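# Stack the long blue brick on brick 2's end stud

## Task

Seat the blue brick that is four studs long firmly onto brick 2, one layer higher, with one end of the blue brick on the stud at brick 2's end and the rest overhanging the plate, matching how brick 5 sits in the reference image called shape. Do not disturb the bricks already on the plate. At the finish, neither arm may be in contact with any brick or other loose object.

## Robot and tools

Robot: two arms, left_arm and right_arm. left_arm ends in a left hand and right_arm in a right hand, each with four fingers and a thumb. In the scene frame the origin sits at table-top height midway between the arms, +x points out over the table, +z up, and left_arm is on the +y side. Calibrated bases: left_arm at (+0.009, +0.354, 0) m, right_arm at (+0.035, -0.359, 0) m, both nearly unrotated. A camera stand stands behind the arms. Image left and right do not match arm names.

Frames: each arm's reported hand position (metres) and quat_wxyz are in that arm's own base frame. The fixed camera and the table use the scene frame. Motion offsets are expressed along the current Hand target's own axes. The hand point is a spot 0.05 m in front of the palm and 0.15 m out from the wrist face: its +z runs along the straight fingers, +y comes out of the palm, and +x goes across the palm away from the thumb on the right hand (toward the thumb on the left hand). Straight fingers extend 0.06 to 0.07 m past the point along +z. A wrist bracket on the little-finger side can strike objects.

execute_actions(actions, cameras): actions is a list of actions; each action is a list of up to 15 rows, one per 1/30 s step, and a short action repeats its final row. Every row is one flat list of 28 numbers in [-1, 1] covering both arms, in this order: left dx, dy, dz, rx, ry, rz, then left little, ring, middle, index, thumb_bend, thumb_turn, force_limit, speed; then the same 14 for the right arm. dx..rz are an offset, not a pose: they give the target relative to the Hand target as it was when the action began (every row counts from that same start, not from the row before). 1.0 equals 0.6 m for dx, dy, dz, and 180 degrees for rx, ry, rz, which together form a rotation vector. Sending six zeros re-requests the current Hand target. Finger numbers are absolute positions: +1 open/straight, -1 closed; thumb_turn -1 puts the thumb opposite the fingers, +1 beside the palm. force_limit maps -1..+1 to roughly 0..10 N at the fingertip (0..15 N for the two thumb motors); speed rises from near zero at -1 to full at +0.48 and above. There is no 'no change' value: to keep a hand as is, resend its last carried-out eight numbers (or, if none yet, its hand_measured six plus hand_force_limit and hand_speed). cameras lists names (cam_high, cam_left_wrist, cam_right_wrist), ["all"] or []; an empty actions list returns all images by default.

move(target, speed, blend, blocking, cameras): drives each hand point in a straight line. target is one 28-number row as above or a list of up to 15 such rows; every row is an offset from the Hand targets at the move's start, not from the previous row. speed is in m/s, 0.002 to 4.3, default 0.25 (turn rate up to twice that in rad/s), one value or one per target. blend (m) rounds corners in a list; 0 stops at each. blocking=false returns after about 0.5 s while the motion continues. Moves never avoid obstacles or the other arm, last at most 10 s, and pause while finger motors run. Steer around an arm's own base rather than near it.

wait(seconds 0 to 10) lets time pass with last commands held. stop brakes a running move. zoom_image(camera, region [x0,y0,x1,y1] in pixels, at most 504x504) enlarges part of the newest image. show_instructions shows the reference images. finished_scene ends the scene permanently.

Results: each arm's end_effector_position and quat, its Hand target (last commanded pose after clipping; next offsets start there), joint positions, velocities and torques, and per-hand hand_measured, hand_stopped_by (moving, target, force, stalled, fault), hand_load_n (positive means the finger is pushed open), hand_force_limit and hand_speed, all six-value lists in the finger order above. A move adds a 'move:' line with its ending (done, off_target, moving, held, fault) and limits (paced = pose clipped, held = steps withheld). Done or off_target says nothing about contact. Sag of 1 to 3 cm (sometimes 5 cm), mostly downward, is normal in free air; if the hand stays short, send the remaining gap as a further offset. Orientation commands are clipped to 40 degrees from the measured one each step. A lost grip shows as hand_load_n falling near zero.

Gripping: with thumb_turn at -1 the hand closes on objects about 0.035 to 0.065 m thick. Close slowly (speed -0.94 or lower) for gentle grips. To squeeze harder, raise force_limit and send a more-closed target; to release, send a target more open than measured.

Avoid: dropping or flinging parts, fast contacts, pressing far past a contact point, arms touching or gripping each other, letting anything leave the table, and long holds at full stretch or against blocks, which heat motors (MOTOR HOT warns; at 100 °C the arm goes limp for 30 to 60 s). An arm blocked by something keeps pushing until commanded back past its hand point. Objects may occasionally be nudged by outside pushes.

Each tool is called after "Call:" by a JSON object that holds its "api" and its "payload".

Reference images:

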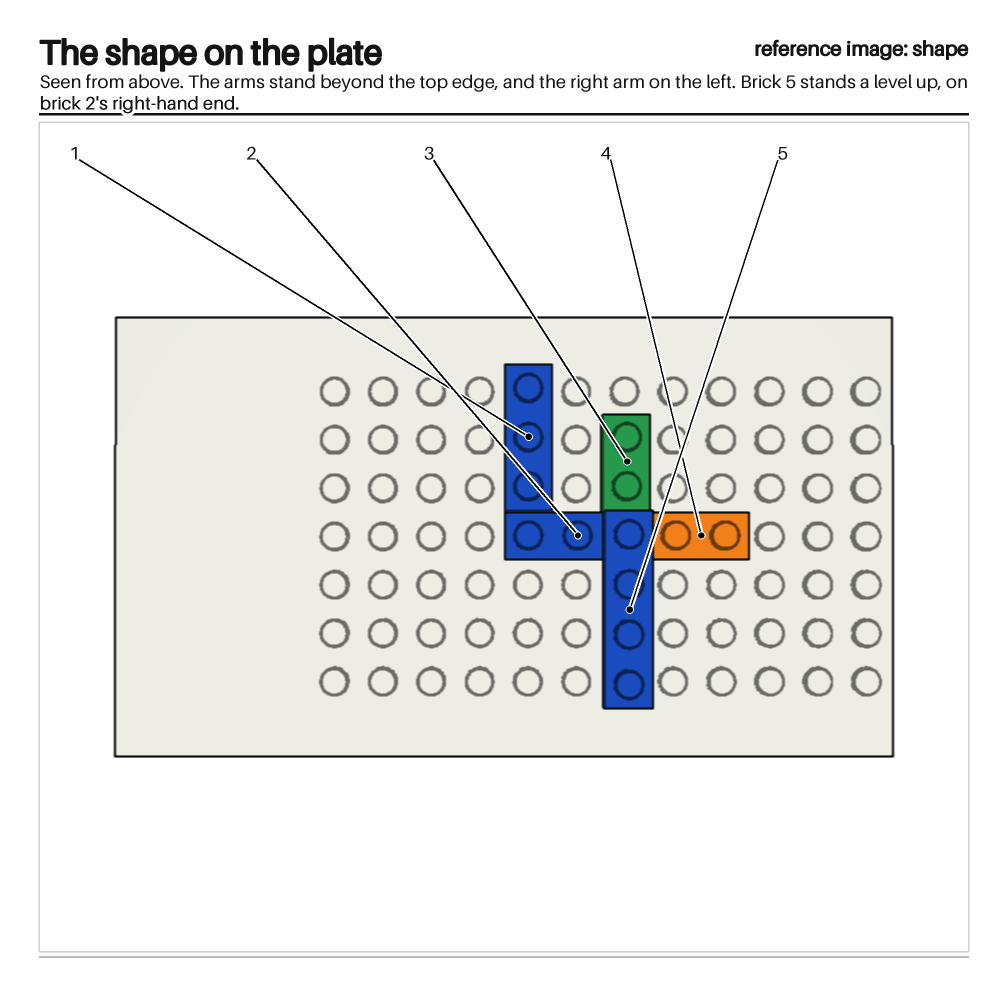

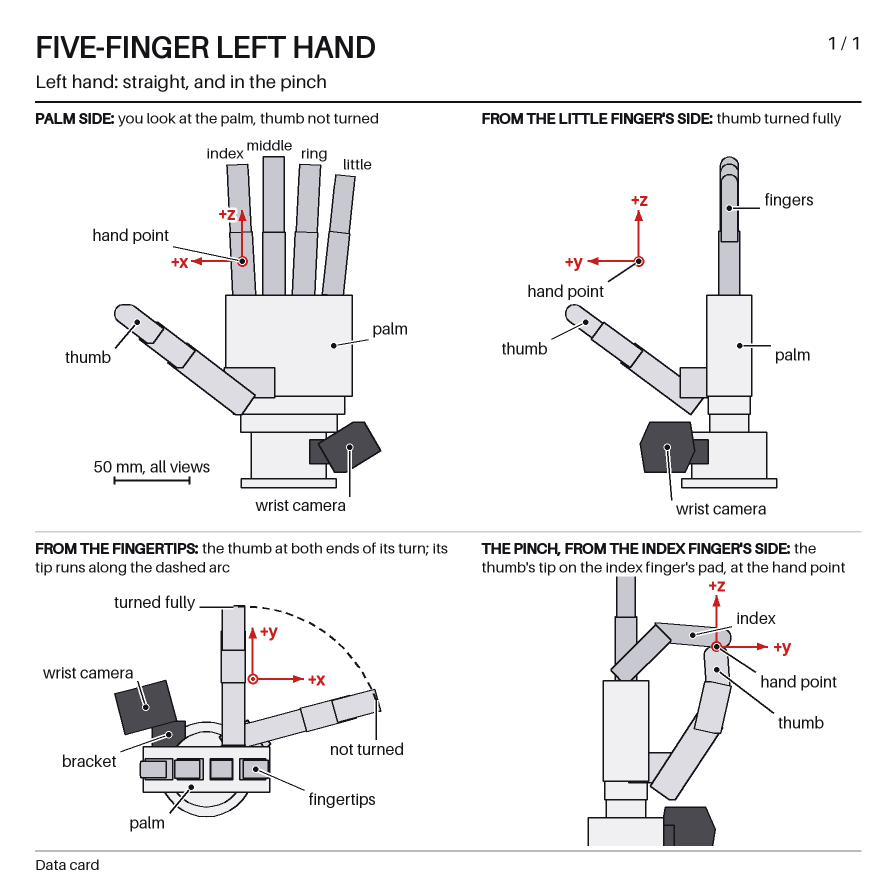

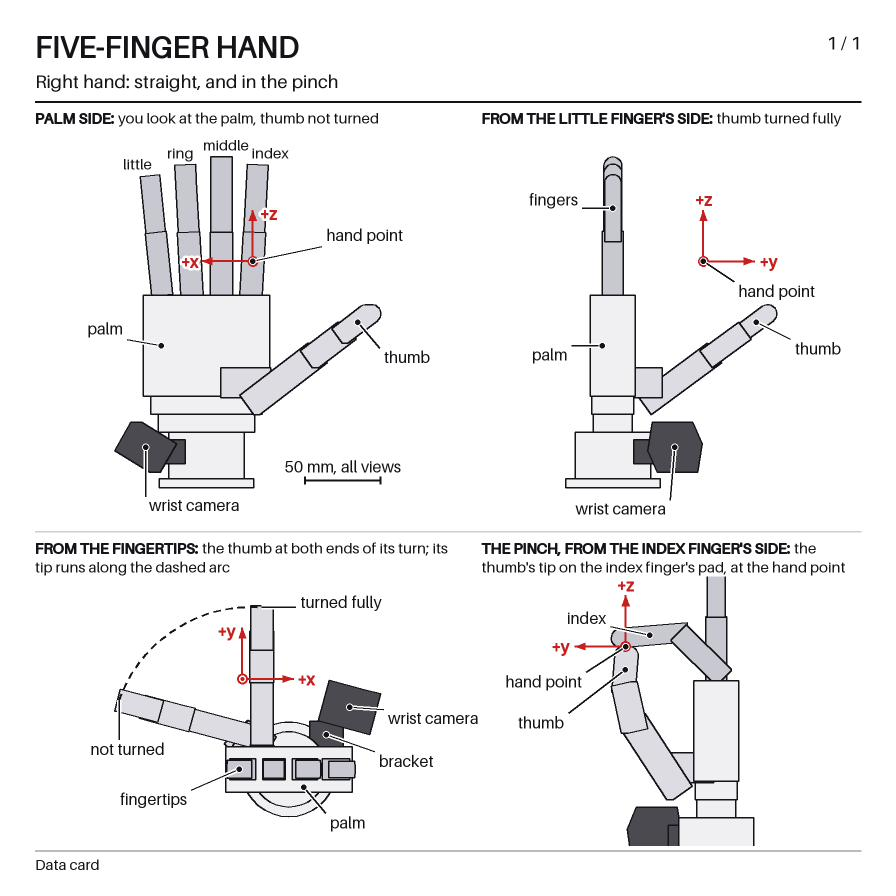

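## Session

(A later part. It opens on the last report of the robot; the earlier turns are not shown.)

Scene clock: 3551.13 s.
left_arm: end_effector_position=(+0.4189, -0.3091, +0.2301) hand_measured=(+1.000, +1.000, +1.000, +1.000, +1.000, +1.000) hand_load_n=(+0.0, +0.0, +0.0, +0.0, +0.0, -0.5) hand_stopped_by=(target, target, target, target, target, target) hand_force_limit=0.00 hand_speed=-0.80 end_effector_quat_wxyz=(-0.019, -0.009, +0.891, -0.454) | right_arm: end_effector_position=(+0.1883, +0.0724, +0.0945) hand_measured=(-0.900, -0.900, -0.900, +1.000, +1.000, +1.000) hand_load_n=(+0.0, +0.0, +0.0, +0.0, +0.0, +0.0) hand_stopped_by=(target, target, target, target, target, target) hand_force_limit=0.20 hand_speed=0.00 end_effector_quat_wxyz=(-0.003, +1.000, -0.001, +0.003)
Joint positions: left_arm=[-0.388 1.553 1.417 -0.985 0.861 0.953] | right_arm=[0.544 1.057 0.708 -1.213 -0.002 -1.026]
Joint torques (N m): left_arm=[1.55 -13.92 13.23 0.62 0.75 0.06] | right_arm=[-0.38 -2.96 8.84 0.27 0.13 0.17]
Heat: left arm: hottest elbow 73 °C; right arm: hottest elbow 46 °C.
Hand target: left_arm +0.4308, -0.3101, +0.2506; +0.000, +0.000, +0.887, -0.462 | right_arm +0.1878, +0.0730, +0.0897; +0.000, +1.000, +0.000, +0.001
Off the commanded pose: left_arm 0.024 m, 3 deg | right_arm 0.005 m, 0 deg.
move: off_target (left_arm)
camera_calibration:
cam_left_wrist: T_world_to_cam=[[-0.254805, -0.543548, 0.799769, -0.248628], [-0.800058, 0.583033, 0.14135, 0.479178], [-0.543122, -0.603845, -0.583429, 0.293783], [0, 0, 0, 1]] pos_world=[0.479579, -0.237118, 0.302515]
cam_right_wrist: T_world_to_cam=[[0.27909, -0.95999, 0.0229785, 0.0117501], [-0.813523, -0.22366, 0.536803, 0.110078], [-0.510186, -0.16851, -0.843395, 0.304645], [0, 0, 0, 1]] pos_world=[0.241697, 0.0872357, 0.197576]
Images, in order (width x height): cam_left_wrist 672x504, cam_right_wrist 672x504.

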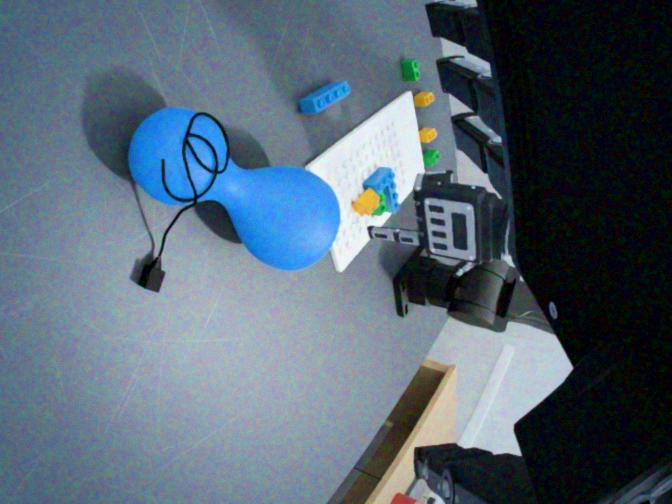

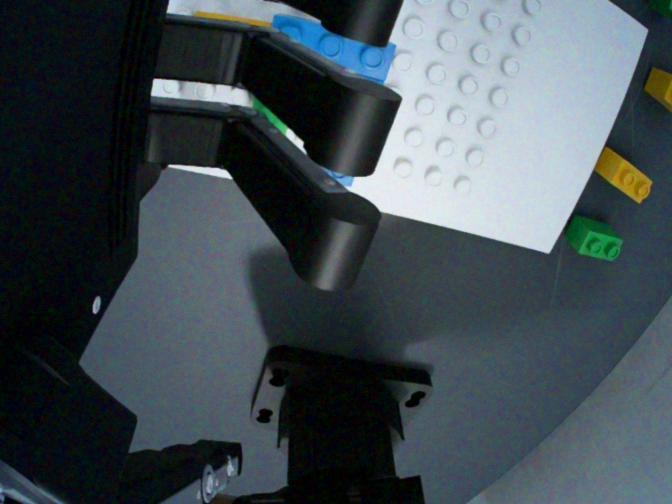

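Call:
{"api": "move", "payload": {"target": [0,0,0,0,0,0,1,1,1,1,1,1,0,-0.8, 0.045,-0.0,0.006,0,0,0,-0.9,-0.9,-0.9,1,1,1,0.2,0], "speed": 0.06, "cameras": ["cam_left_wrist","cam_right_wrist"]}}

Call:
{"api": "zoom_image", "payload": {"camera": "cam_left_wrist", "region": [310, 140, 470, 260]}}

Scene clock: 3565.70 s.
left_arm: end_effector_position=(+0.4189, -0.3091, +0.2301) hand_measured=(+1.000, +1.000, +1.000, +1.000, +1.000, +1.000) hand_load_n=(+0.0, +0.0, -0.5, +0.0, +0.0, -0.5) hand_stopped_by=(target, target, target, target, target, target) hand_force_limit=0.00 hand_speed=-0.80 end_effector_quat_wxyz=(-0.019, -0.009, +0.891, -0.454) | right_arm: end_effector_position=(+0.1947, +0.0705, +0.0839) hand_measured=(-0.900, -0.900, -0.900, +1.000, +1.000, +1.000) hand_load_n=(+0.0, +0.0, +0.0, +0.0, +0.0, +0.0) hand_stopped_by=(target, target, target, target, target, target) hand_force_limit=0.20 hand_speed=0.00 end_effector_quat_wxyz=(+0.001, +1.000, +0.003, -0.014)
Joint positions: left_arm=[-0.388 1.553 1.417 -0.985 0.861 0.953] | right_arm=[0.519 1.114 0.712 -1.195 -0.013 -1.059]
Joint torques (N m): left_arm=[1.61 -13.92 13.24 0.61 0.75 0.07] | right_arm=[-2.2 -2.32 12.03 0.76 0.62 0.04]
Heat: left arm: hottest elbow 73 °C; right arm: hottest elbow 44 °C.
Hand target: left_arm +0.4308, -0.3101, +0.2506; +0.000, +0.000, +0.887, -0.462 | right_arm +0.2148, +0.0730, +0.0861; +0.000, +1.000, +0.000, +0.001
Off the commanded pose: left_arm 0.024 m, 3 deg | right_arm 0.020 m, 2 deg.
move: off_target (left_arm, right_arm)
camera_calibration:
cam_left_wrist: T_world_to_cam=[[-0.254805, -0.543548, 0.799769, -0.248628], [-0.800058, 0.583033, 0.14135, 0.479178], [-0.543122, -0.603845, -0.583429, 0.293783], [0, 0, 0, 1]] pos_world=[0.479579, -0.237118, 0.302515]
cam_right_wrist: T_world_to_cam=[[0.287121, -0.957672, 0.0206342, 0.00673472], [-0.792601, -0.225424, 0.566541, 0.114082], [-0.537909, -0.17902, -0.823775, 0.303128], [0, 0, 0, 1]] pos_world=[0.251543, 0.0864324, 0.184938]
Images, in order (width x height): cam_left_wrist 672x504, cam_right_wrist 672x504.

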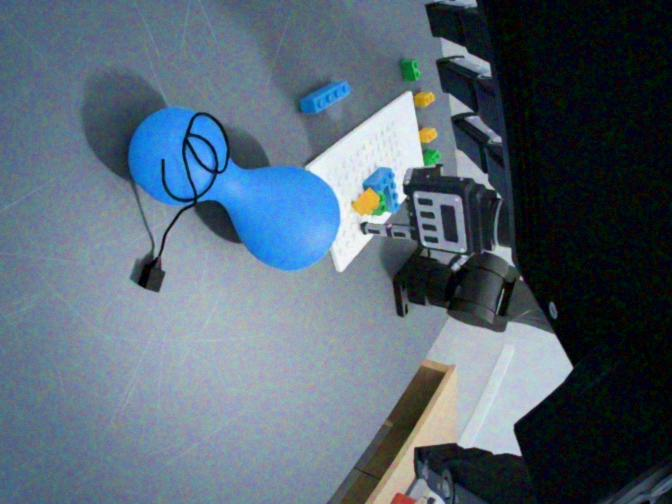

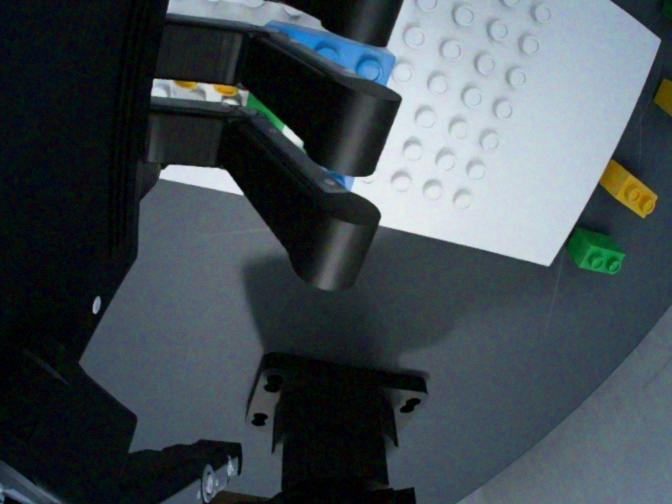

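Scaled by 3.150 from the camera's 672x504 image, which has a finer 960x720 frame.

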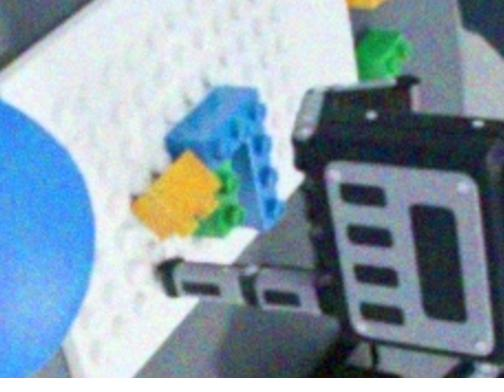

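Call:
{"api": "move", "payload": {"target": [[0,0,0,0,0,0,1,1,1,1,1,1,0,-0.8, -0.05,0,-0.045,0,0,0,-0.9,-0.9,-0.9,1,1,1,0.2,0],[0,0,0,0,0,0,1,1,1,1,1,1,0,-0.8, -0.042,0,-0.007,0,0,0,-0.9,-0.9,-0.9,1,1,1,0.2,0]], "speed": 0.1, "cameras": ["cam_left_wrist"]}}

Scene clock: 3576.00 s.
left_arm: end_effector_position=(+0.4189, -0.3091, +0.2301) hand_measured=(+1.000, +1.000, +1.000, +1.000, +1.000, +1.000) hand_load_n=(+0.0, +0.0, +0.0, +0.0, +0.0, +0.0) hand_stopped_by=(target, target, target, target, target, target) hand_force_limit=0.00 hand_speed=-0.80 end_effector_quat_wxyz=(-0.019, -0.009, +0.891, -0.454) | right_arm: end_effector_position=(+0.1895, +0.0733, +0.0950) hand_measured=(-0.900, -0.900, -0.900, +1.000, +1.000, +1.000) hand_load_n=(+0.0, +0.0, +0.0, +0.0, +0.0, +0.0) hand_stopped_by=(target, target, target, target, target, target) hand_force_limit=0.20 hand_speed=0.00 end_effector_quat_wxyz=(-0.003, +1.000, -0.001, +0.003)
Joint positions: left_arm=[-0.388 1.553 1.417 -0.985 0.861 0.953] | right_arm=[0.544 1.062 0.713 -1.213 -0.002 -1.024]
Joint torques (N m): left_arm=[1.67 -14.15 13.19 0.58 0.74 0.08] | right_arm=[-0.56 -3.19 8.88 0.28 0.15 0.14]
Heat: left arm: hottest elbow 73 °C; right arm: hottest elbow 46 °C.
Hand target: left_arm +0.4308, -0.3101, +0.2506; +0.000, +0.000, +0.887, -0.462 | right_arm +0.1897, +0.0730, +0.0903; +0.000, +1.000, +0.000, +0.001
Off the commanded pose: left_arm 0.024 m, 3 deg | right_arm 0.005 m, 0 deg.
move: off_target (left_arm)
camera_calibration:
cam_left_wrist: T_world_to_cam=[[-0.254805, -0.543548, 0.799769, -0.248628], [-0.800058, 0.583033, 0.14135, 0.479178], [-0.543122, -0.603845, -0.583429, 0.293783], [0, 0, 0, 1]] pos_world=[0.479579, -0.237118, 0.302515]
Images, in order (width x height): cam_left_wrist 672x504.

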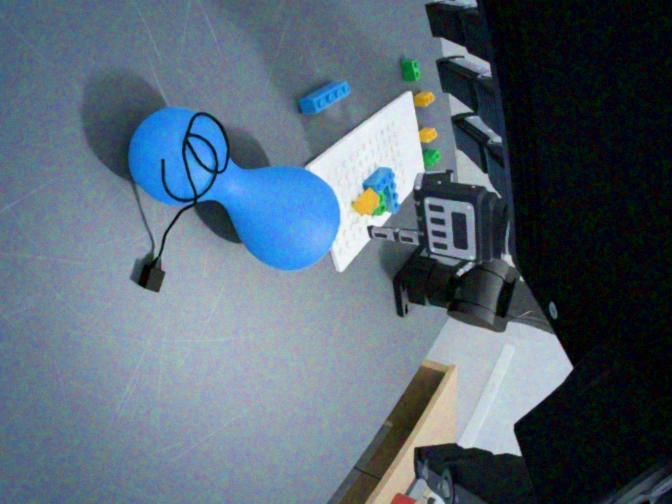

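Call:
{"api": "move", "payload": {"target": [0,0,0,0,0,0,1,1,1,1,1,1,0,-0.8, 0.04,-0.0,-0.006,0,0,0,-0.9,-0.9,-0.9,1,1,1,0.2,0], "speed": 0.06, "cameras": ["cam_left_wrist","cam_right_wrist"]}}

Call:
{"api": "zoom_image", "payload": {"camera": "cam_left_wrist", "region": [310, 140, 470, 260]}}

Scene clock: 3582.47 s.
left_arm: end_effector_position=(+0.4189, -0.3091, +0.2301) hand_measured=(+1.000, +1.000, +1.000, +1.000, +1.000, +1.000) hand_load_n=(+0.0, +0.0, +0.0, +0.0, +0.0, +0.0) hand_stopped_by=(target, target, target, target, target, target) hand_force_limit=0.00 hand_speed=-0.80 end_effector_quat_wxyz=(-0.019, -0.009, +0.891, -0.454) | right_arm: end_effector_position=(+0.1941, +0.0669, +0.0855) hand_measured=(-0.900, -0.900, -0.900, +1.000, +1.000, +1.000) hand_load_n=(+0.0, +0.0, +0.0, +0.0, +0.0, +0.0) hand_stopped_by=(target, target, target, target, target, target) hand_force_limit=0.20 hand_speed=0.00 end_effector_quat_wxyz=(+0.008, +1.000, +0.001, -0.016)
Joint positions: left_arm=[-0.388 1.553 1.417 -0.985 0.861 0.953] | right_arm=[0.515 1.115 0.715 -1.206 -0.002 -1.058]
Joint torques (N m): left_arm=[1.67 -14.1 13.2 0.61 0.74 0.07] | right_arm=[-1.67 -3.43 12.94 0.13 0.13 0.04]
Heat: left arm: hottest elbow 73 °C; right arm: hottest elbow 45 °C.
Hand target: left_arm +0.4308, -0.3101, +0.2506; +0.000, +0.000, +0.887, -0.462 | right_arm +0.2137, +0.0730, +0.0939; +0.000, +1.000, +0.000, +0.001
Off the commanded pose: left_arm 0.024 m, 3 deg | right_arm 0.022 m, 2 deg.
move: off_target (left_arm, right_arm)
camera_calibration:
cam_left_wrist: T_world_to_cam=[[-0.254805, -0.543548, 0.799769, -0.248628], [-0.800058, 0.583033, 0.14135, 0.479178], [-0.543122, -0.603845, -0.583429, 0.293783], [0, 0, 0, 1]] pos_world=[0.479579, -0.237118, 0.302515]
cam_right_wrist: T_world_to_cam=[[0.282735, -0.958622, 0.0332521, 0.00332585], [-0.791663, -0.213637, 0.572389, 0.110388], [-0.5416, -0.188159, -0.819308, 0.304459], [0, 0, 0, 1]] pos_world=[0.251345, 0.0840578, 0.18615]
Images, in order (width x height): cam_left_wrist 672x504, cam_right_wrist 672x504.

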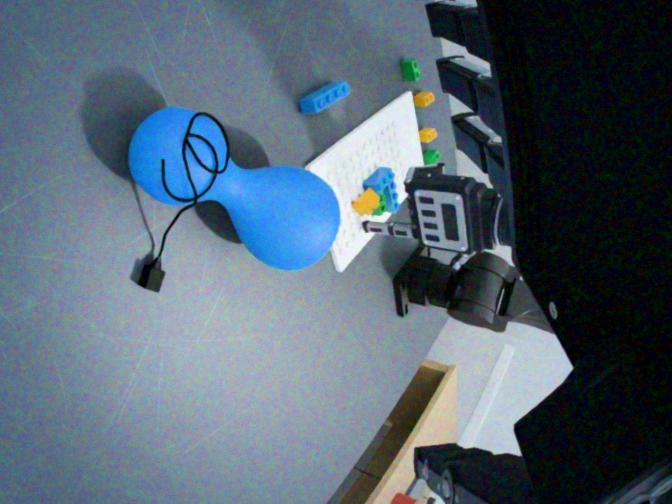

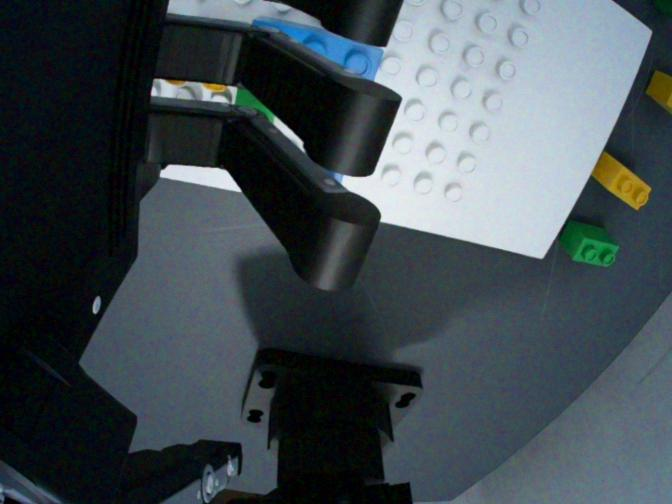

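Scaled by 3.150 from the camera's 672x504 image, which has a finer 960x720 frame.

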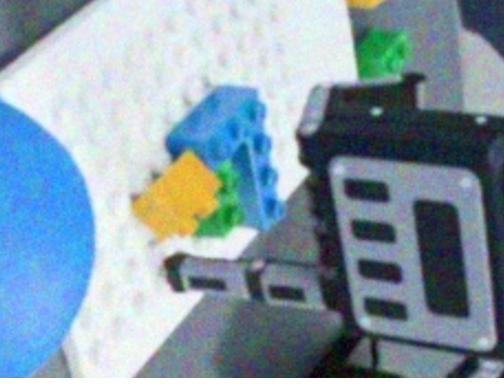

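Call:
{"api": "move", "payload": {"target": [[0,0,0,0,0,0,1,1,1,1,1,1,0,-0.8, -0.0228,0,-0.0933,0,0,0,-0.9,-0.9,-0.9,1,1,1,0.2,0],[0,0,0,0,0,0,1,1,1,1,1,1,0,-0.8, -0.0312,-0.1,-0.0435,0.1954,0.1954,0.4717,1,1,0.25,0.25,0.5,-1,0.2,-0.3]], "speed": 0.2, "cameras": ["cam_left_wrist","cam_right_wrist"]}}

Scene clock: 3704.90 s.
left_arm: end_effector_position=(+0.4189, -0.3091, +0.2301) hand_measured=(+1.000, +1.000, +1.000, +1.000, +1.000, +1.000) hand_load_n=(+0.5, +0.0, +0.0, +0.0, +0.0, +0.0) hand_stopped_by=(target, target, target, target, target, target) hand_force_limit=0.00 hand_speed=-0.80 end_effector_quat_wxyz=(-0.019, -0.009, +0.891, -0.454) | right_arm: end_effector_position=(+0.1975, +0.1327, +0.1237) hand_measured=(+1.000, +1.000, +0.250, +0.250, +0.500, -1.000) hand_load_n=(+0.0, +0.0, +0.0, +0.0, +0.0, +0.0) hand_stopped_by=(target, target, target, target, target, target) hand_force_limit=0.20 hand_speed=-0.30 end_effector_quat_wxyz=(-0.273, +0.651, -0.654, +0.272)
Joint positions: left_arm=[-0.388 1.553 1.417 -0.985 0.861 0.953] | right_arm=[0.789 0.487 0.475 -0.94 0.53 0.622]
Joint torques (N m): left_arm=[1.67 -13.74 13.26 0.62 0.74 0.07] | right_arm=[-0.15 0.73 10.56 0.76 0.47 0.19]
Heat: left arm: hottest elbow 74 °C; right arm: hottest elbow 47 °C.
Hand target: left_arm +0.4308, -0.3101, +0.2506; +0.000, +0.000, +0.887, -0.462 | right_arm +0.1949, +0.1330, +0.1201; -0.271, +0.653, -0.653, +0.271
Off the commanded pose: left_arm 0.024 m, 3 deg | right_arm 0.004 m, 0 deg.
move: off_target (left_arm)
camera_calibration:
cam_left_wrist: T_world_to_cam=[[-0.254805, -0.543548, 0.799769, -0.248628], [-0.800058, 0.583033, 0.14135, 0.479178], [-0.543122, -0.603845, -0.583429, 0.293783], [0, 0, 0, 1]] pos_world=[0.479579, -0.237118, 0.302515]
cam_right_wrist: T_world_to_cam=[[-0.694947, -0.275099, -0.664356, 0.252897], [-0.538344, 0.811555, 0.22708, -0.0380579], [0.476692, 0.515461, -0.712085, 0.0422131], [0, 0, 0, 1]] pos_world=[0.135139, 0.0786985, 0.206715]
Images, in order (width x height): cam_left_wrist 672x504, cam_right_wrist 672x504.

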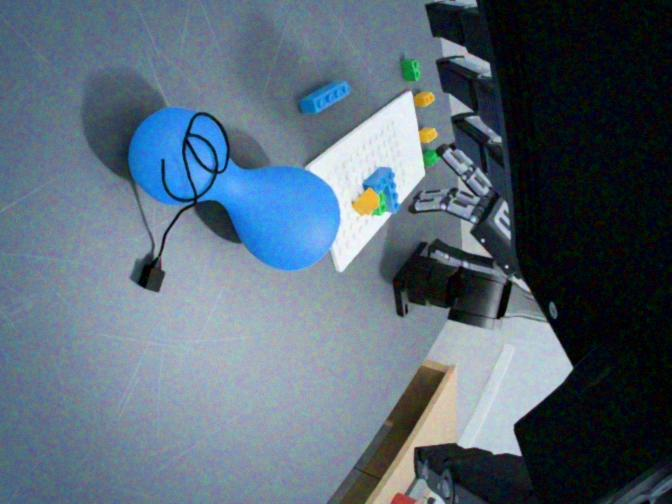

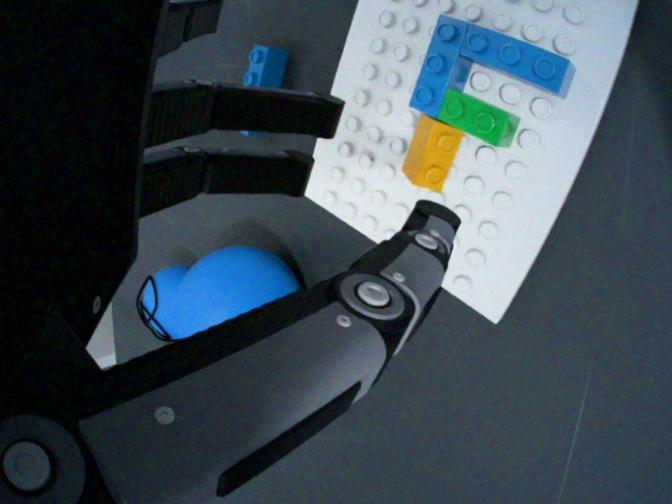

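Call:
{"api": "zoom_image", "payload": {"camera": "cam_right_wrist", "region": [360, 0, 600, 220]}}

Scaled by 2.100 from the camera's 672x504 image, which has a finer 960x720 frame.

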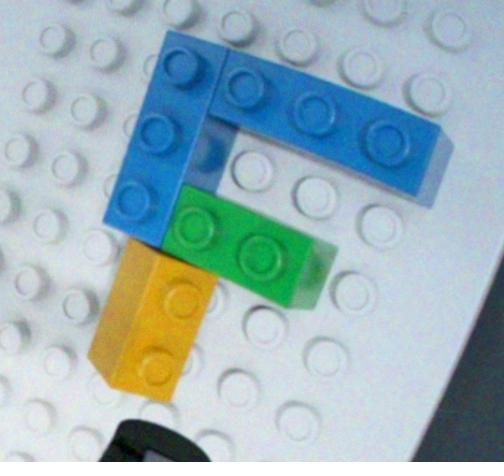

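Call:
{"api": "move", "payload": {"target": [0,0,0,0,0,0,1,1,1,1,1,1,0,-0.8, -0.0167,0.0295,0.1004,0,0,0,1,1,0.6,0.6,0.5,-1,0.2,-0.3], "speed": 0.15, "cameras": ["cam_left_wrist","cam_right_wrist"]}}

Call:
{"api": "zoom_image", "payload": {"camera": "cam_right_wrist", "region": [360, 50, 600, 270]}}

Scene clock: 3785.57 s.
left_arm: end_effector_position=(+0.4189, -0.3091, +0.2301) hand_measured=(+1.000, +1.000, +1.000, +1.000, +1.000, +1.000) hand_load_n=(+0.0, +0.0, +0.0, +0.0, +0.0, -0.5) hand_stopped_by=(target, target, target, target, target, target) hand_force_limit=0.00 hand_speed=-0.80 end_effector_quat_wxyz=(-0.019, -0.009, +0.891, -0.454) | right_arm: end_effector_position=(+0.2233, +0.1447, +0.0687) hand_measured=(+1.000, +1.000, +0.600, +0.600, +0.500, -1.000) hand_load_n=(+0.0, +0.0, +0.0, +0.0, +0.0, +0.0) hand_stopped_by=(target, target, target, target, target, target) hand_force_limit=0.20 hand_speed=-0.30 end_effector_quat_wxyz=(-0.273, +0.653, -0.653, +0.270)
Joint positions: left_arm=[-0.388 1.553 1.417 -0.985 0.861 0.953] | right_arm=[0.726 0.64 0.365 -0.648 0.487 0.559]
Joint torques (N m): left_arm=[1.61 -13.86 13.2 0.57 0.74 0.07] | right_arm=[-1.38 0.26 10.29 1.65 0.12 0.05]
Heat: left arm: hottest elbow 74 °C; right arm: hottest elbow 45 °C.
Hand target: left_arm +0.4308, -0.3101, +0.2506; +0.000, +0.000, +0.887, -0.462 | right_arm +0.2251, +0.1430, +0.0649; -0.271, +0.653, -0.653, +0.271
Off the commanded pose: left_arm 0.024 m, 3 deg | right_arm 0.004 m, 0 deg.
move: off_target (left_arm)
camera_calibration:
cam_left_wrist: T_world_to_cam=[[-0.254805, -0.543548, 0.799769, -0.248628], [-0.800058, 0.583033, 0.14135, 0.479178], [-0.543122, -0.603845, -0.583429, 0.293783], [0, 0, 0, 1]] pos_world=[0.479579, -0.237118, 0.302515]
cam_right_wrist: T_world_to_cam=[[-0.695199, -0.279982, -0.662049, 0.238152], [-0.542892, 0.808176, 0.228296, -0.0199604], [0.471133, 0.518133, -0.713843, -0.0144393], [0, 0, 0, 1]] pos_world=[0.161529, 0.0902912, 0.151918]
Images, in order (width x height): cam_left_wrist 672x504, cam_right_wrist 672x504.

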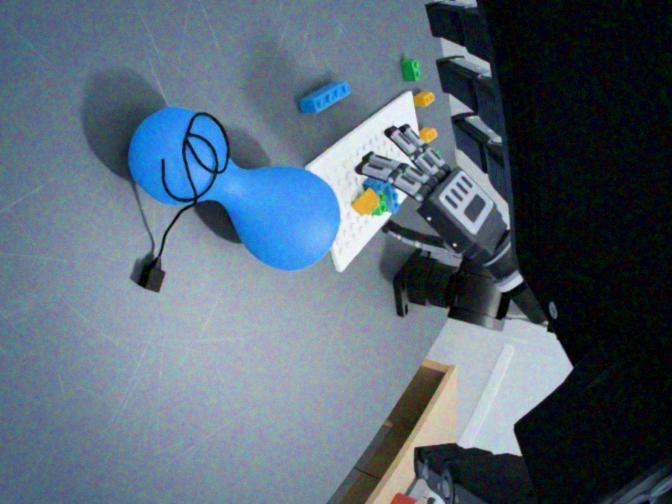

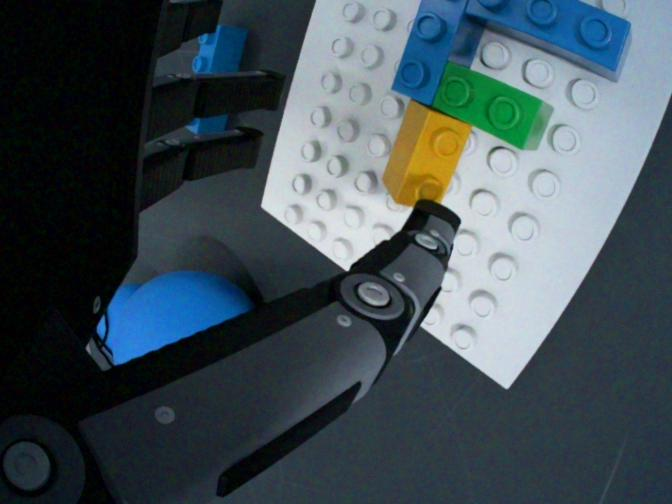

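Scaled by 2.100 from the camera's 672x504 image, which has a finer 960x720 frame.

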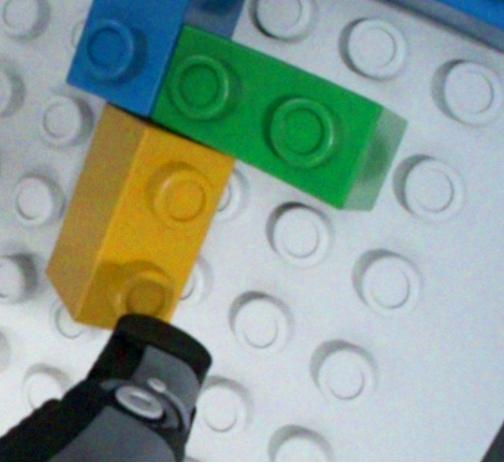

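Call:
{"api": "move", "payload": {"target": [0,0,0,0,0,0,1,1,1,1,1,1,0,-0.8, 0,0.0377,0.0377,0,0,0,1,1,0.6,0.6,0.5,-1,0.2,-0.3], "speed": 0.1, "cameras": ["cam_left_wrist","cam_right_wrist"]}}

Call:
{"api": "zoom_image", "payload": {"camera": "cam_right_wrist", "region": [340, 50, 600, 290]}}

Call:
{"api": "zoom_image", "payload": {"camera": "cam_left_wrist", "region": [310, 120, 470, 260]}}

Scene clock: 3800.27 s.
left_arm: end_effector_position=(+0.4189, -0.3091, +0.2301) hand_measured=(+1.000, +1.000, +1.000, +1.000, +1.000, +1.000) hand_load_n=(+0.0, +0.0, +0.0, +0.0, +0.0, +0.0) hand_stopped_by=(target, target, target, target, target, target) hand_force_limit=0.00 hand_speed=-0.80 end_effector_quat_wxyz=(-0.019, -0.009, +0.891, -0.454) | right_arm: end_effector_position=(+0.2273, +0.1477, +0.0425) hand_measured=(+1.000, +1.000, +0.600, +0.600, +0.500, -1.000) hand_load_n=(+0.0, +0.0, +1.0, +0.0, +0.0, +0.0) hand_stopped_by=(target, target, target, target, target, target) hand_force_limit=0.20 hand_speed=-0.30 end_effector_quat_wxyz=(-0.281, +0.650, -0.653, +0.271)
Joint positions: left_arm=[-0.388 1.553 1.417 -0.985 0.861 0.953] | right_arm=[0.725 0.695 0.301 -0.512 0.487 0.558]
Joint torques (N m): left_arm=[1.73 -13.98 13.23 0.61 0.74 0.07] | right_arm=[-1.2 0.85 9.14 1.37 0.14 0.07]
Heat: left arm: hottest elbow 74 °C; right arm: hottest elbow 46 °C.
Hand target: left_arm +0.4308, -0.3101, +0.2506; +0.000, +0.000, +0.887, -0.462 | right_arm +0.2252, +0.1430, +0.0330; -0.271, +0.653, -0.653, +0.271
Off the commanded pose: left_arm 0.024 m, 3 deg | right_arm 0.011 m, 1 deg.
move: off_target (left_arm, right_arm)
camera_calibration:
cam_left_wrist: T_world_to_cam=[[-0.254805, -0.543548, 0.799769, -0.248628], [-0.800058, 0.583033, 0.14135, 0.479178], [-0.543122, -0.603845, -0.583429, 0.293783], [0, 0, 0, 1]] pos_world=[0.479579, -0.237118, 0.302515]
cam_right_wrist: T_world_to_cam=[[-0.686583, -0.271753, -0.674355, 0.221766], [-0.545325, 0.805927, 0.230439, -0.0134176], [0.480859, 0.525958, -0.70153, -0.0405105], [0, 0, 0, 1]] pos_world=[0.164424, 0.0923861, 0.124222]
Images, in order (width x height): cam_left_wrist 672x504, cam_right_wrist 672x504.

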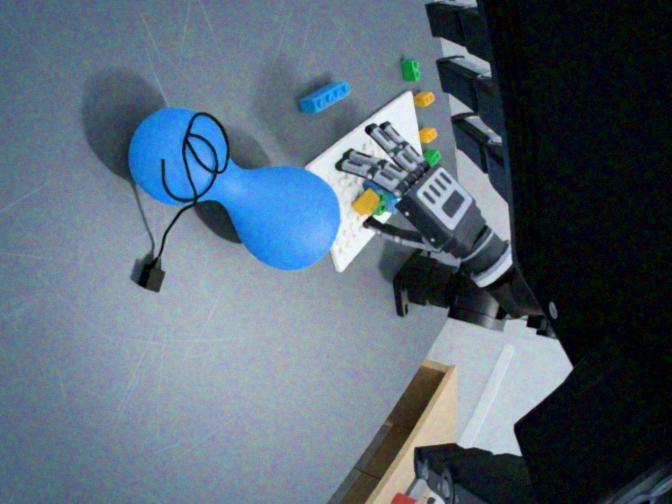

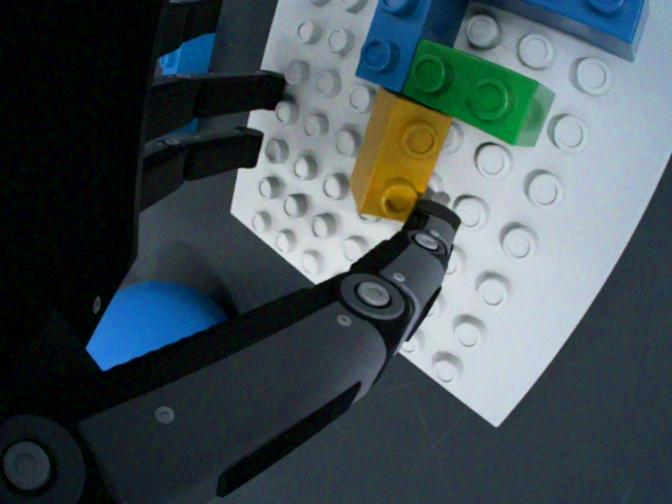

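Scaled by 1.938 from the camera's 672x504 image, which has a finer 960x720 frame.

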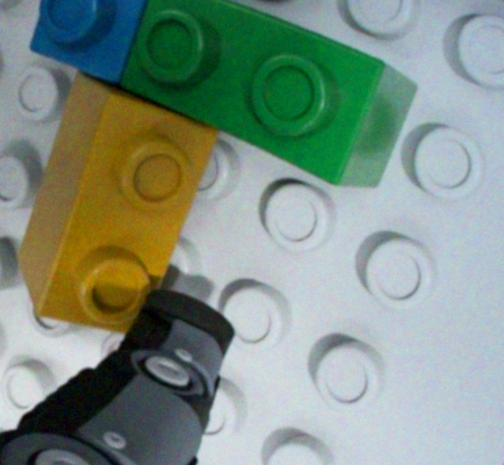

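Scaled by 3.150 from the camera's 672x504 image, which has a finer 960x720 frame.

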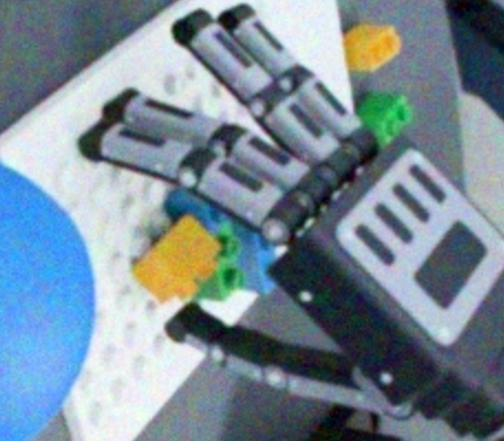

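Call:
{"api": "move", "payload": {"target": [0,0,0,0,0,0,1,1,1,1,1,1,0,-0.8, 0.003,0.0083,0.0083,0,0,0,1,1,0.75,0.75,0.5,-1,0.2,-0.3], "speed": 0.05, "cameras": ["cam_right_wrist"]}}

Scene clock: 3818.03 s.
left_arm: end_effector_position=(+0.4189, -0.3091, +0.2301) hand_measured=(+1.000, +1.000, +1.000, +1.000, +1.000, +1.000) hand_load_n=(+0.0, +0.0, +0.0, +0.0, +0.0, +0.0) hand_stopped_by=(target, target, target, target, target, target) hand_force_limit=0.00 hand_speed=-0.80 end_effector_quat_wxyz=(-0.019, -0.009, +0.891, -0.454) | right_arm: end_effector_position=(+0.2275, +0.1465, +0.0370) hand_measured=(+1.000, +1.000, +0.750, +0.750, +0.500, -1.000) hand_load_n=(+0.0, +0.0, -0.5, +0.0, +0.0, +0.0) hand_stopped_by=(target, target, target, target, target, target) hand_force_limit=0.20 hand_speed=-0.30 end_effector_quat_wxyz=(-0.282, +0.649, -0.652, +0.272)
Joint positions: left_arm=[-0.388 1.553 1.417 -0.985 0.861 0.953] | right_arm=[0.72 0.7 0.285 -0.485 0.485 0.552]
Joint torques (N m): left_arm=[1.61 -13.98 13.2 0.64 0.74 0.06] | right_arm=[-1.61 0.73 8.94 1.47 0.02 0.04]
Heat: left arm: hottest elbow 74 °C; right arm: hottest elbow 44 °C.
Hand target: left_arm +0.4308, -0.3101, +0.2506; +0.000, +0.000, +0.887, -0.462 | right_arm +0.2252, +0.1413, +0.0260; -0.271, +0.653, -0.653, +0.271
Off the commanded pose: left_arm 0.024 m, 3 deg | right_arm 0.013 m, 1 deg.
move: off_target (left_arm, right_arm)
camera_calibration:
cam_right_wrist: T_world_to_cam=[[-0.684121, -0.271625, -0.676904, 0.217382], [-0.546639, 0.805363, 0.229294, -0.010708], [0.482872, 0.526887, -0.699446, -0.0444395], [0, 0, 0, 1]] pos_world=[0.164321, 0.0910848, 0.118519]
Images, in order (width x height): cam_right_wrist 672x504.

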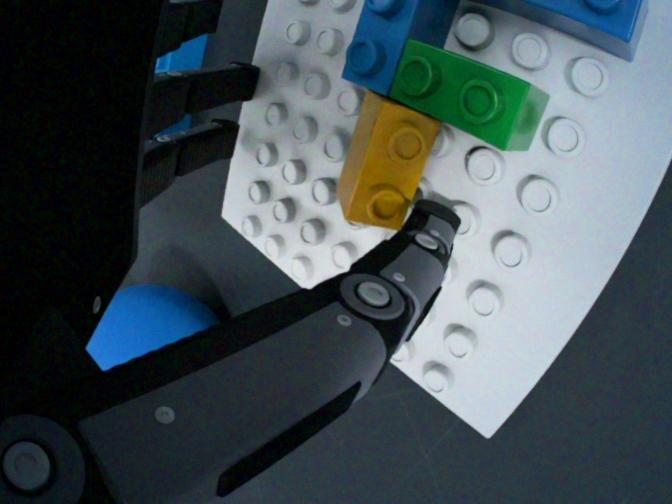

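Call:
{"api": "execute_actions", "payload": {"actions": [[[0,0,0,0,0,0,1,1,1,1,1,1,0,-0.8, 0,0,0,0,0,0,1,1,0.75,0.75,0.3,-1,-0.3,-0.85]],[[0,0,0,0,0,0,1,1,1,1,1,1,0,-0.8, 0,0,0,0,0,0,1,1,0.75,0.75,0.3,-1,-0.3,-0.85]]], "cameras": ["cam_left_wrist","cam_right_wrist"]}}

Call:
{"api": "zoom_image", "payload": {"camera": "cam_right_wrist", "region": [300, 50, 560, 290]}}

Scene clock: 3825.80 s.
left_arm: end_effector_position=(+0.4189, -0.3091, +0.2301) hand_measured=(+1.000, +1.000, +1.000, +1.000, +1.000, +1.000) hand_load_n=(+0.0, +0.0, +0.0, +0.0, +0.0, -0.5) hand_stopped_by=(target, target, target, target, target, target) hand_force_limit=0.00 hand_speed=-0.80 end_effector_quat_wxyz=(-0.019, -0.009, +0.891, -0.454) | right_arm: end_effector_position=(+0.2275, +0.1465, +0.0370) hand_measured=(+1.000, +1.000, +0.750, +0.750, +0.300, -1.000) hand_load_n=(-0.5, +0.0, -0.5, +0.0, +0.0, +0.0) hand_stopped_by=(target, target, target, target, target, target) hand_force_limit=-0.30 hand_speed=-0.85 end_effector_quat_wxyz=(-0.282, +0.649, -0.652, +0.272)
Joint positions: left_arm=[-0.388 1.553 1.417 -0.985 0.861 0.953] | right_arm=[0.72 0.701 0.285 -0.485 0.485 0.552]
Joint torques (N m): left_arm=[1.61 -13.92 13.24 0.65 0.75 0.06] | right_arm=[-1.67 0.91 8.99 1.59 0.04 0.06]
Heat: left arm: hottest elbow 74 °C; right arm: hottest elbow 45 °C.
Hand target: left_arm +0.4308, -0.3101, +0.2506; +0.000, +0.000, +0.887, -0.462 | right_arm +0.2252, +0.1413, +0.0259; -0.271, +0.653, -0.653, +0.271
Off the commanded pose: left_arm 0.024 m, 3 deg | right_arm 0.012 m, 1 deg.
camera_calibration:
cam_left_wrist: T_world_to_cam=[[-0.254805, -0.543548, 0.799769, -0.248628], [-0.800058, 0.583033, 0.14135, 0.479178], [-0.543122, -0.603845, -0.583429, 0.293783], [0, 0, 0, 1]] pos_world=[0.479579, -0.237118, 0.302515]
cam_right_wrist: T_world_to_cam=[[-0.684273, -0.271737, -0.676705, 0.217463], [-0.546643, 0.805341, 0.229365, -0.0106589], [0.482651, 0.526864, -0.699616, -0.0444292], [0, 0, 0, 1]] pos_world=[0.164421, 0.0910848, 0.118519]
Images, in order (width x height): cam_left_wrist 672x504, cam_right_wrist 672x504.

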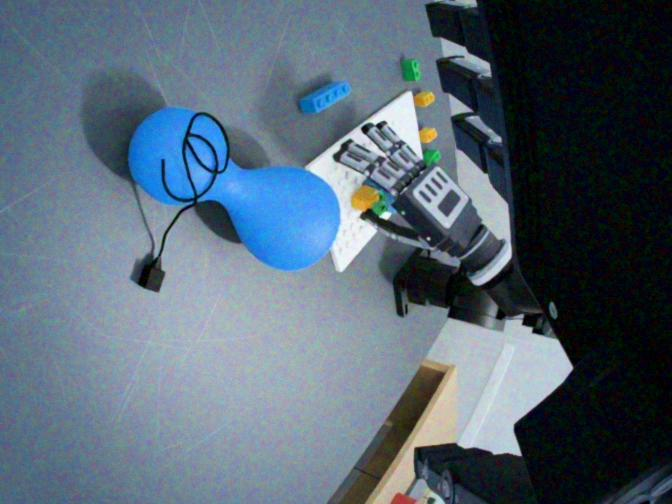

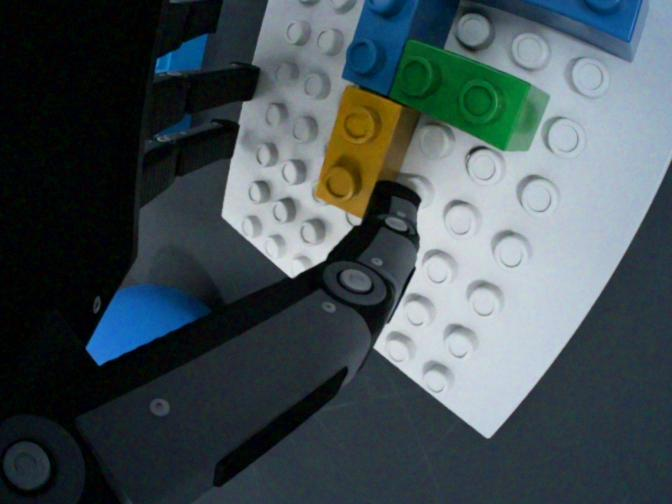

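Scaled by 1.938 from the camera's 672x504 image, which has a finer 960x720 frame.

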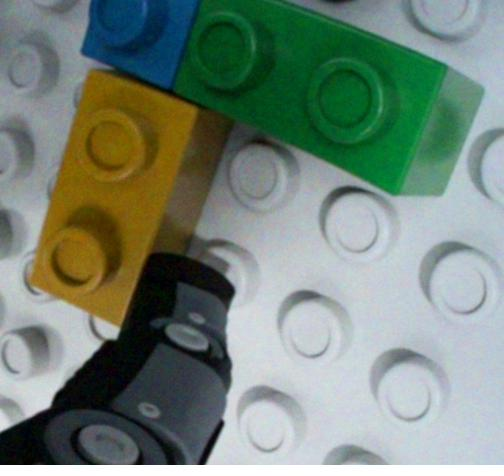

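Call:
{"api": "execute_actions", "payload": {"actions": [[[0,0,0,0,0,0,1,1,1,1,1,1,0,-0.8, 0,0,0,0,0,0,1,1,0.75,0.75,0.15,-1,-0.3,-0.85]],[[0,0,0,0,0,0,1,1,1,1,1,1,0,-0.8, 0,0,0,0,0,0,1,1,0.75,0.75,0.15,-1,-0.3,-0.85]]], "cameras": ["cam_left_wrist","cam_right_wrist"]}}

Call:
{"api": "zoom_image", "payload": {"camera": "cam_right_wrist", "region": [300, 50, 560, 290]}}

Call:
{"api": "zoom_image", "payload": {"camera": "cam_left_wrist", "region": [310, 120, 470, 260]}}

Scene clock: 3893.27 s.
left_arm: end_effector_position=(+0.4189, -0.3091, +0.2301) hand_measured=(+1.000, +1.000, +1.000, +1.000, +1.000, +1.000) hand_load_n=(+0.0, +0.0, +0.0, +0.0, +0.0, +0.0) hand_stopped_by=(target, target, target, target, target, target) hand_force_limit=0.00 hand_speed=-0.80 end_effector_quat_wxyz=(-0.019, -0.009, +0.891, -0.454) | right_arm: end_effector_position=(+0.2275, +0.1465, +0.0369) hand_measured=(+1.000, +1.000, +0.750, +0.750, +0.150, -1.000) hand_load_n=(+0.0, +0.0, -0.5, +0.0, +0.0, +0.0) hand_stopped_by=(target, target, target, target, target, target) hand_force_limit=-0.30 hand_speed=-0.85 end_effector_quat_wxyz=(-0.282, +0.649, -0.652, +0.272)
Joint positions: left_arm=[-0.388 1.553 1.417 -0.985 0.861 0.953] | right_arm=[0.72 0.701 0.285 -0.485 0.485 0.551]
Joint torques (N m): left_arm=[1.55 -13.92 13.2 0.59 0.74 0.06] | right_arm=[-1.73 0.62 8.98 1.52 0.04 0.05]
Heat: left arm: hottest elbow 74 °C; right arm: hottest elbow 44 °C.
Hand target: left_arm +0.4308, -0.3101, +0.2506; +0.000, +0.000, +0.887, -0.462 | right_arm +0.2252, +0.1413, +0.0259; -0.271, +0.653, -0.653, +0.271
Off the commanded pose: left_arm 0.024 m, 3 deg | right_arm 0.012 m, 1 deg.
camera_calibration:
cam_left_wrist: T_world_to_cam=[[-0.254805, -0.543548, 0.799769, -0.248628], [-0.800058, 0.583033, 0.14135, 0.479178], [-0.543122, -0.603845, -0.583429, 0.293783], [0, 0, 0, 1]] pos_world=[0.479579, -0.237118, 0.302515]
cam_right_wrist: T_world_to_cam=[[-0.684187, -0.272065, -0.67666, 0.217472], [-0.546826, 0.805284, 0.229129, -0.0105956], [0.482565, 0.526782, -0.699737, -0.0443934], [0, 0, 0, 1]] pos_world=[0.164421, 0.0910847, 0.118519]
Images, in order (width x height): cam_left_wrist 672x504, cam_right_wrist 672x504.

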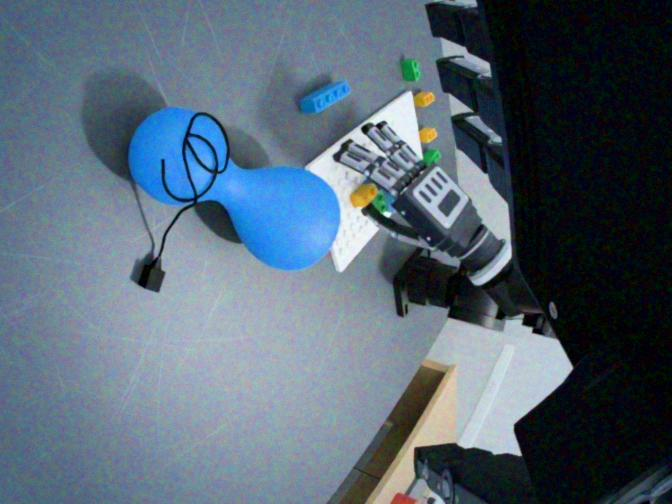

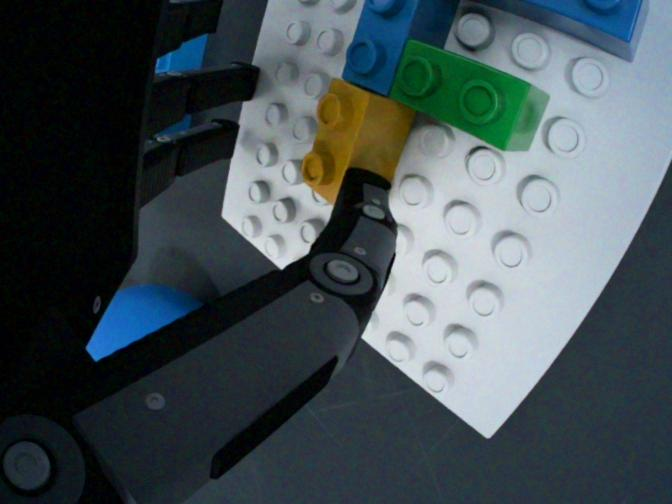

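Scaled by 1.938 from the camera's 672x504 image, which has a finer 960x720 frame.

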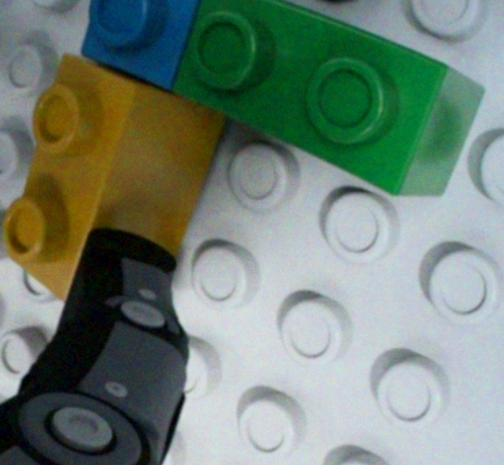

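Scaled by 3.150 from the camera's 672x504 image, which has a finer 960x720 frame.

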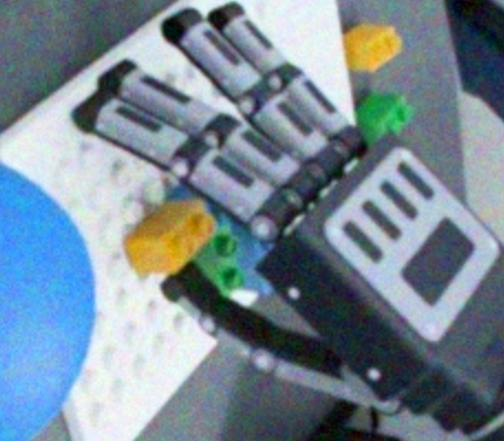

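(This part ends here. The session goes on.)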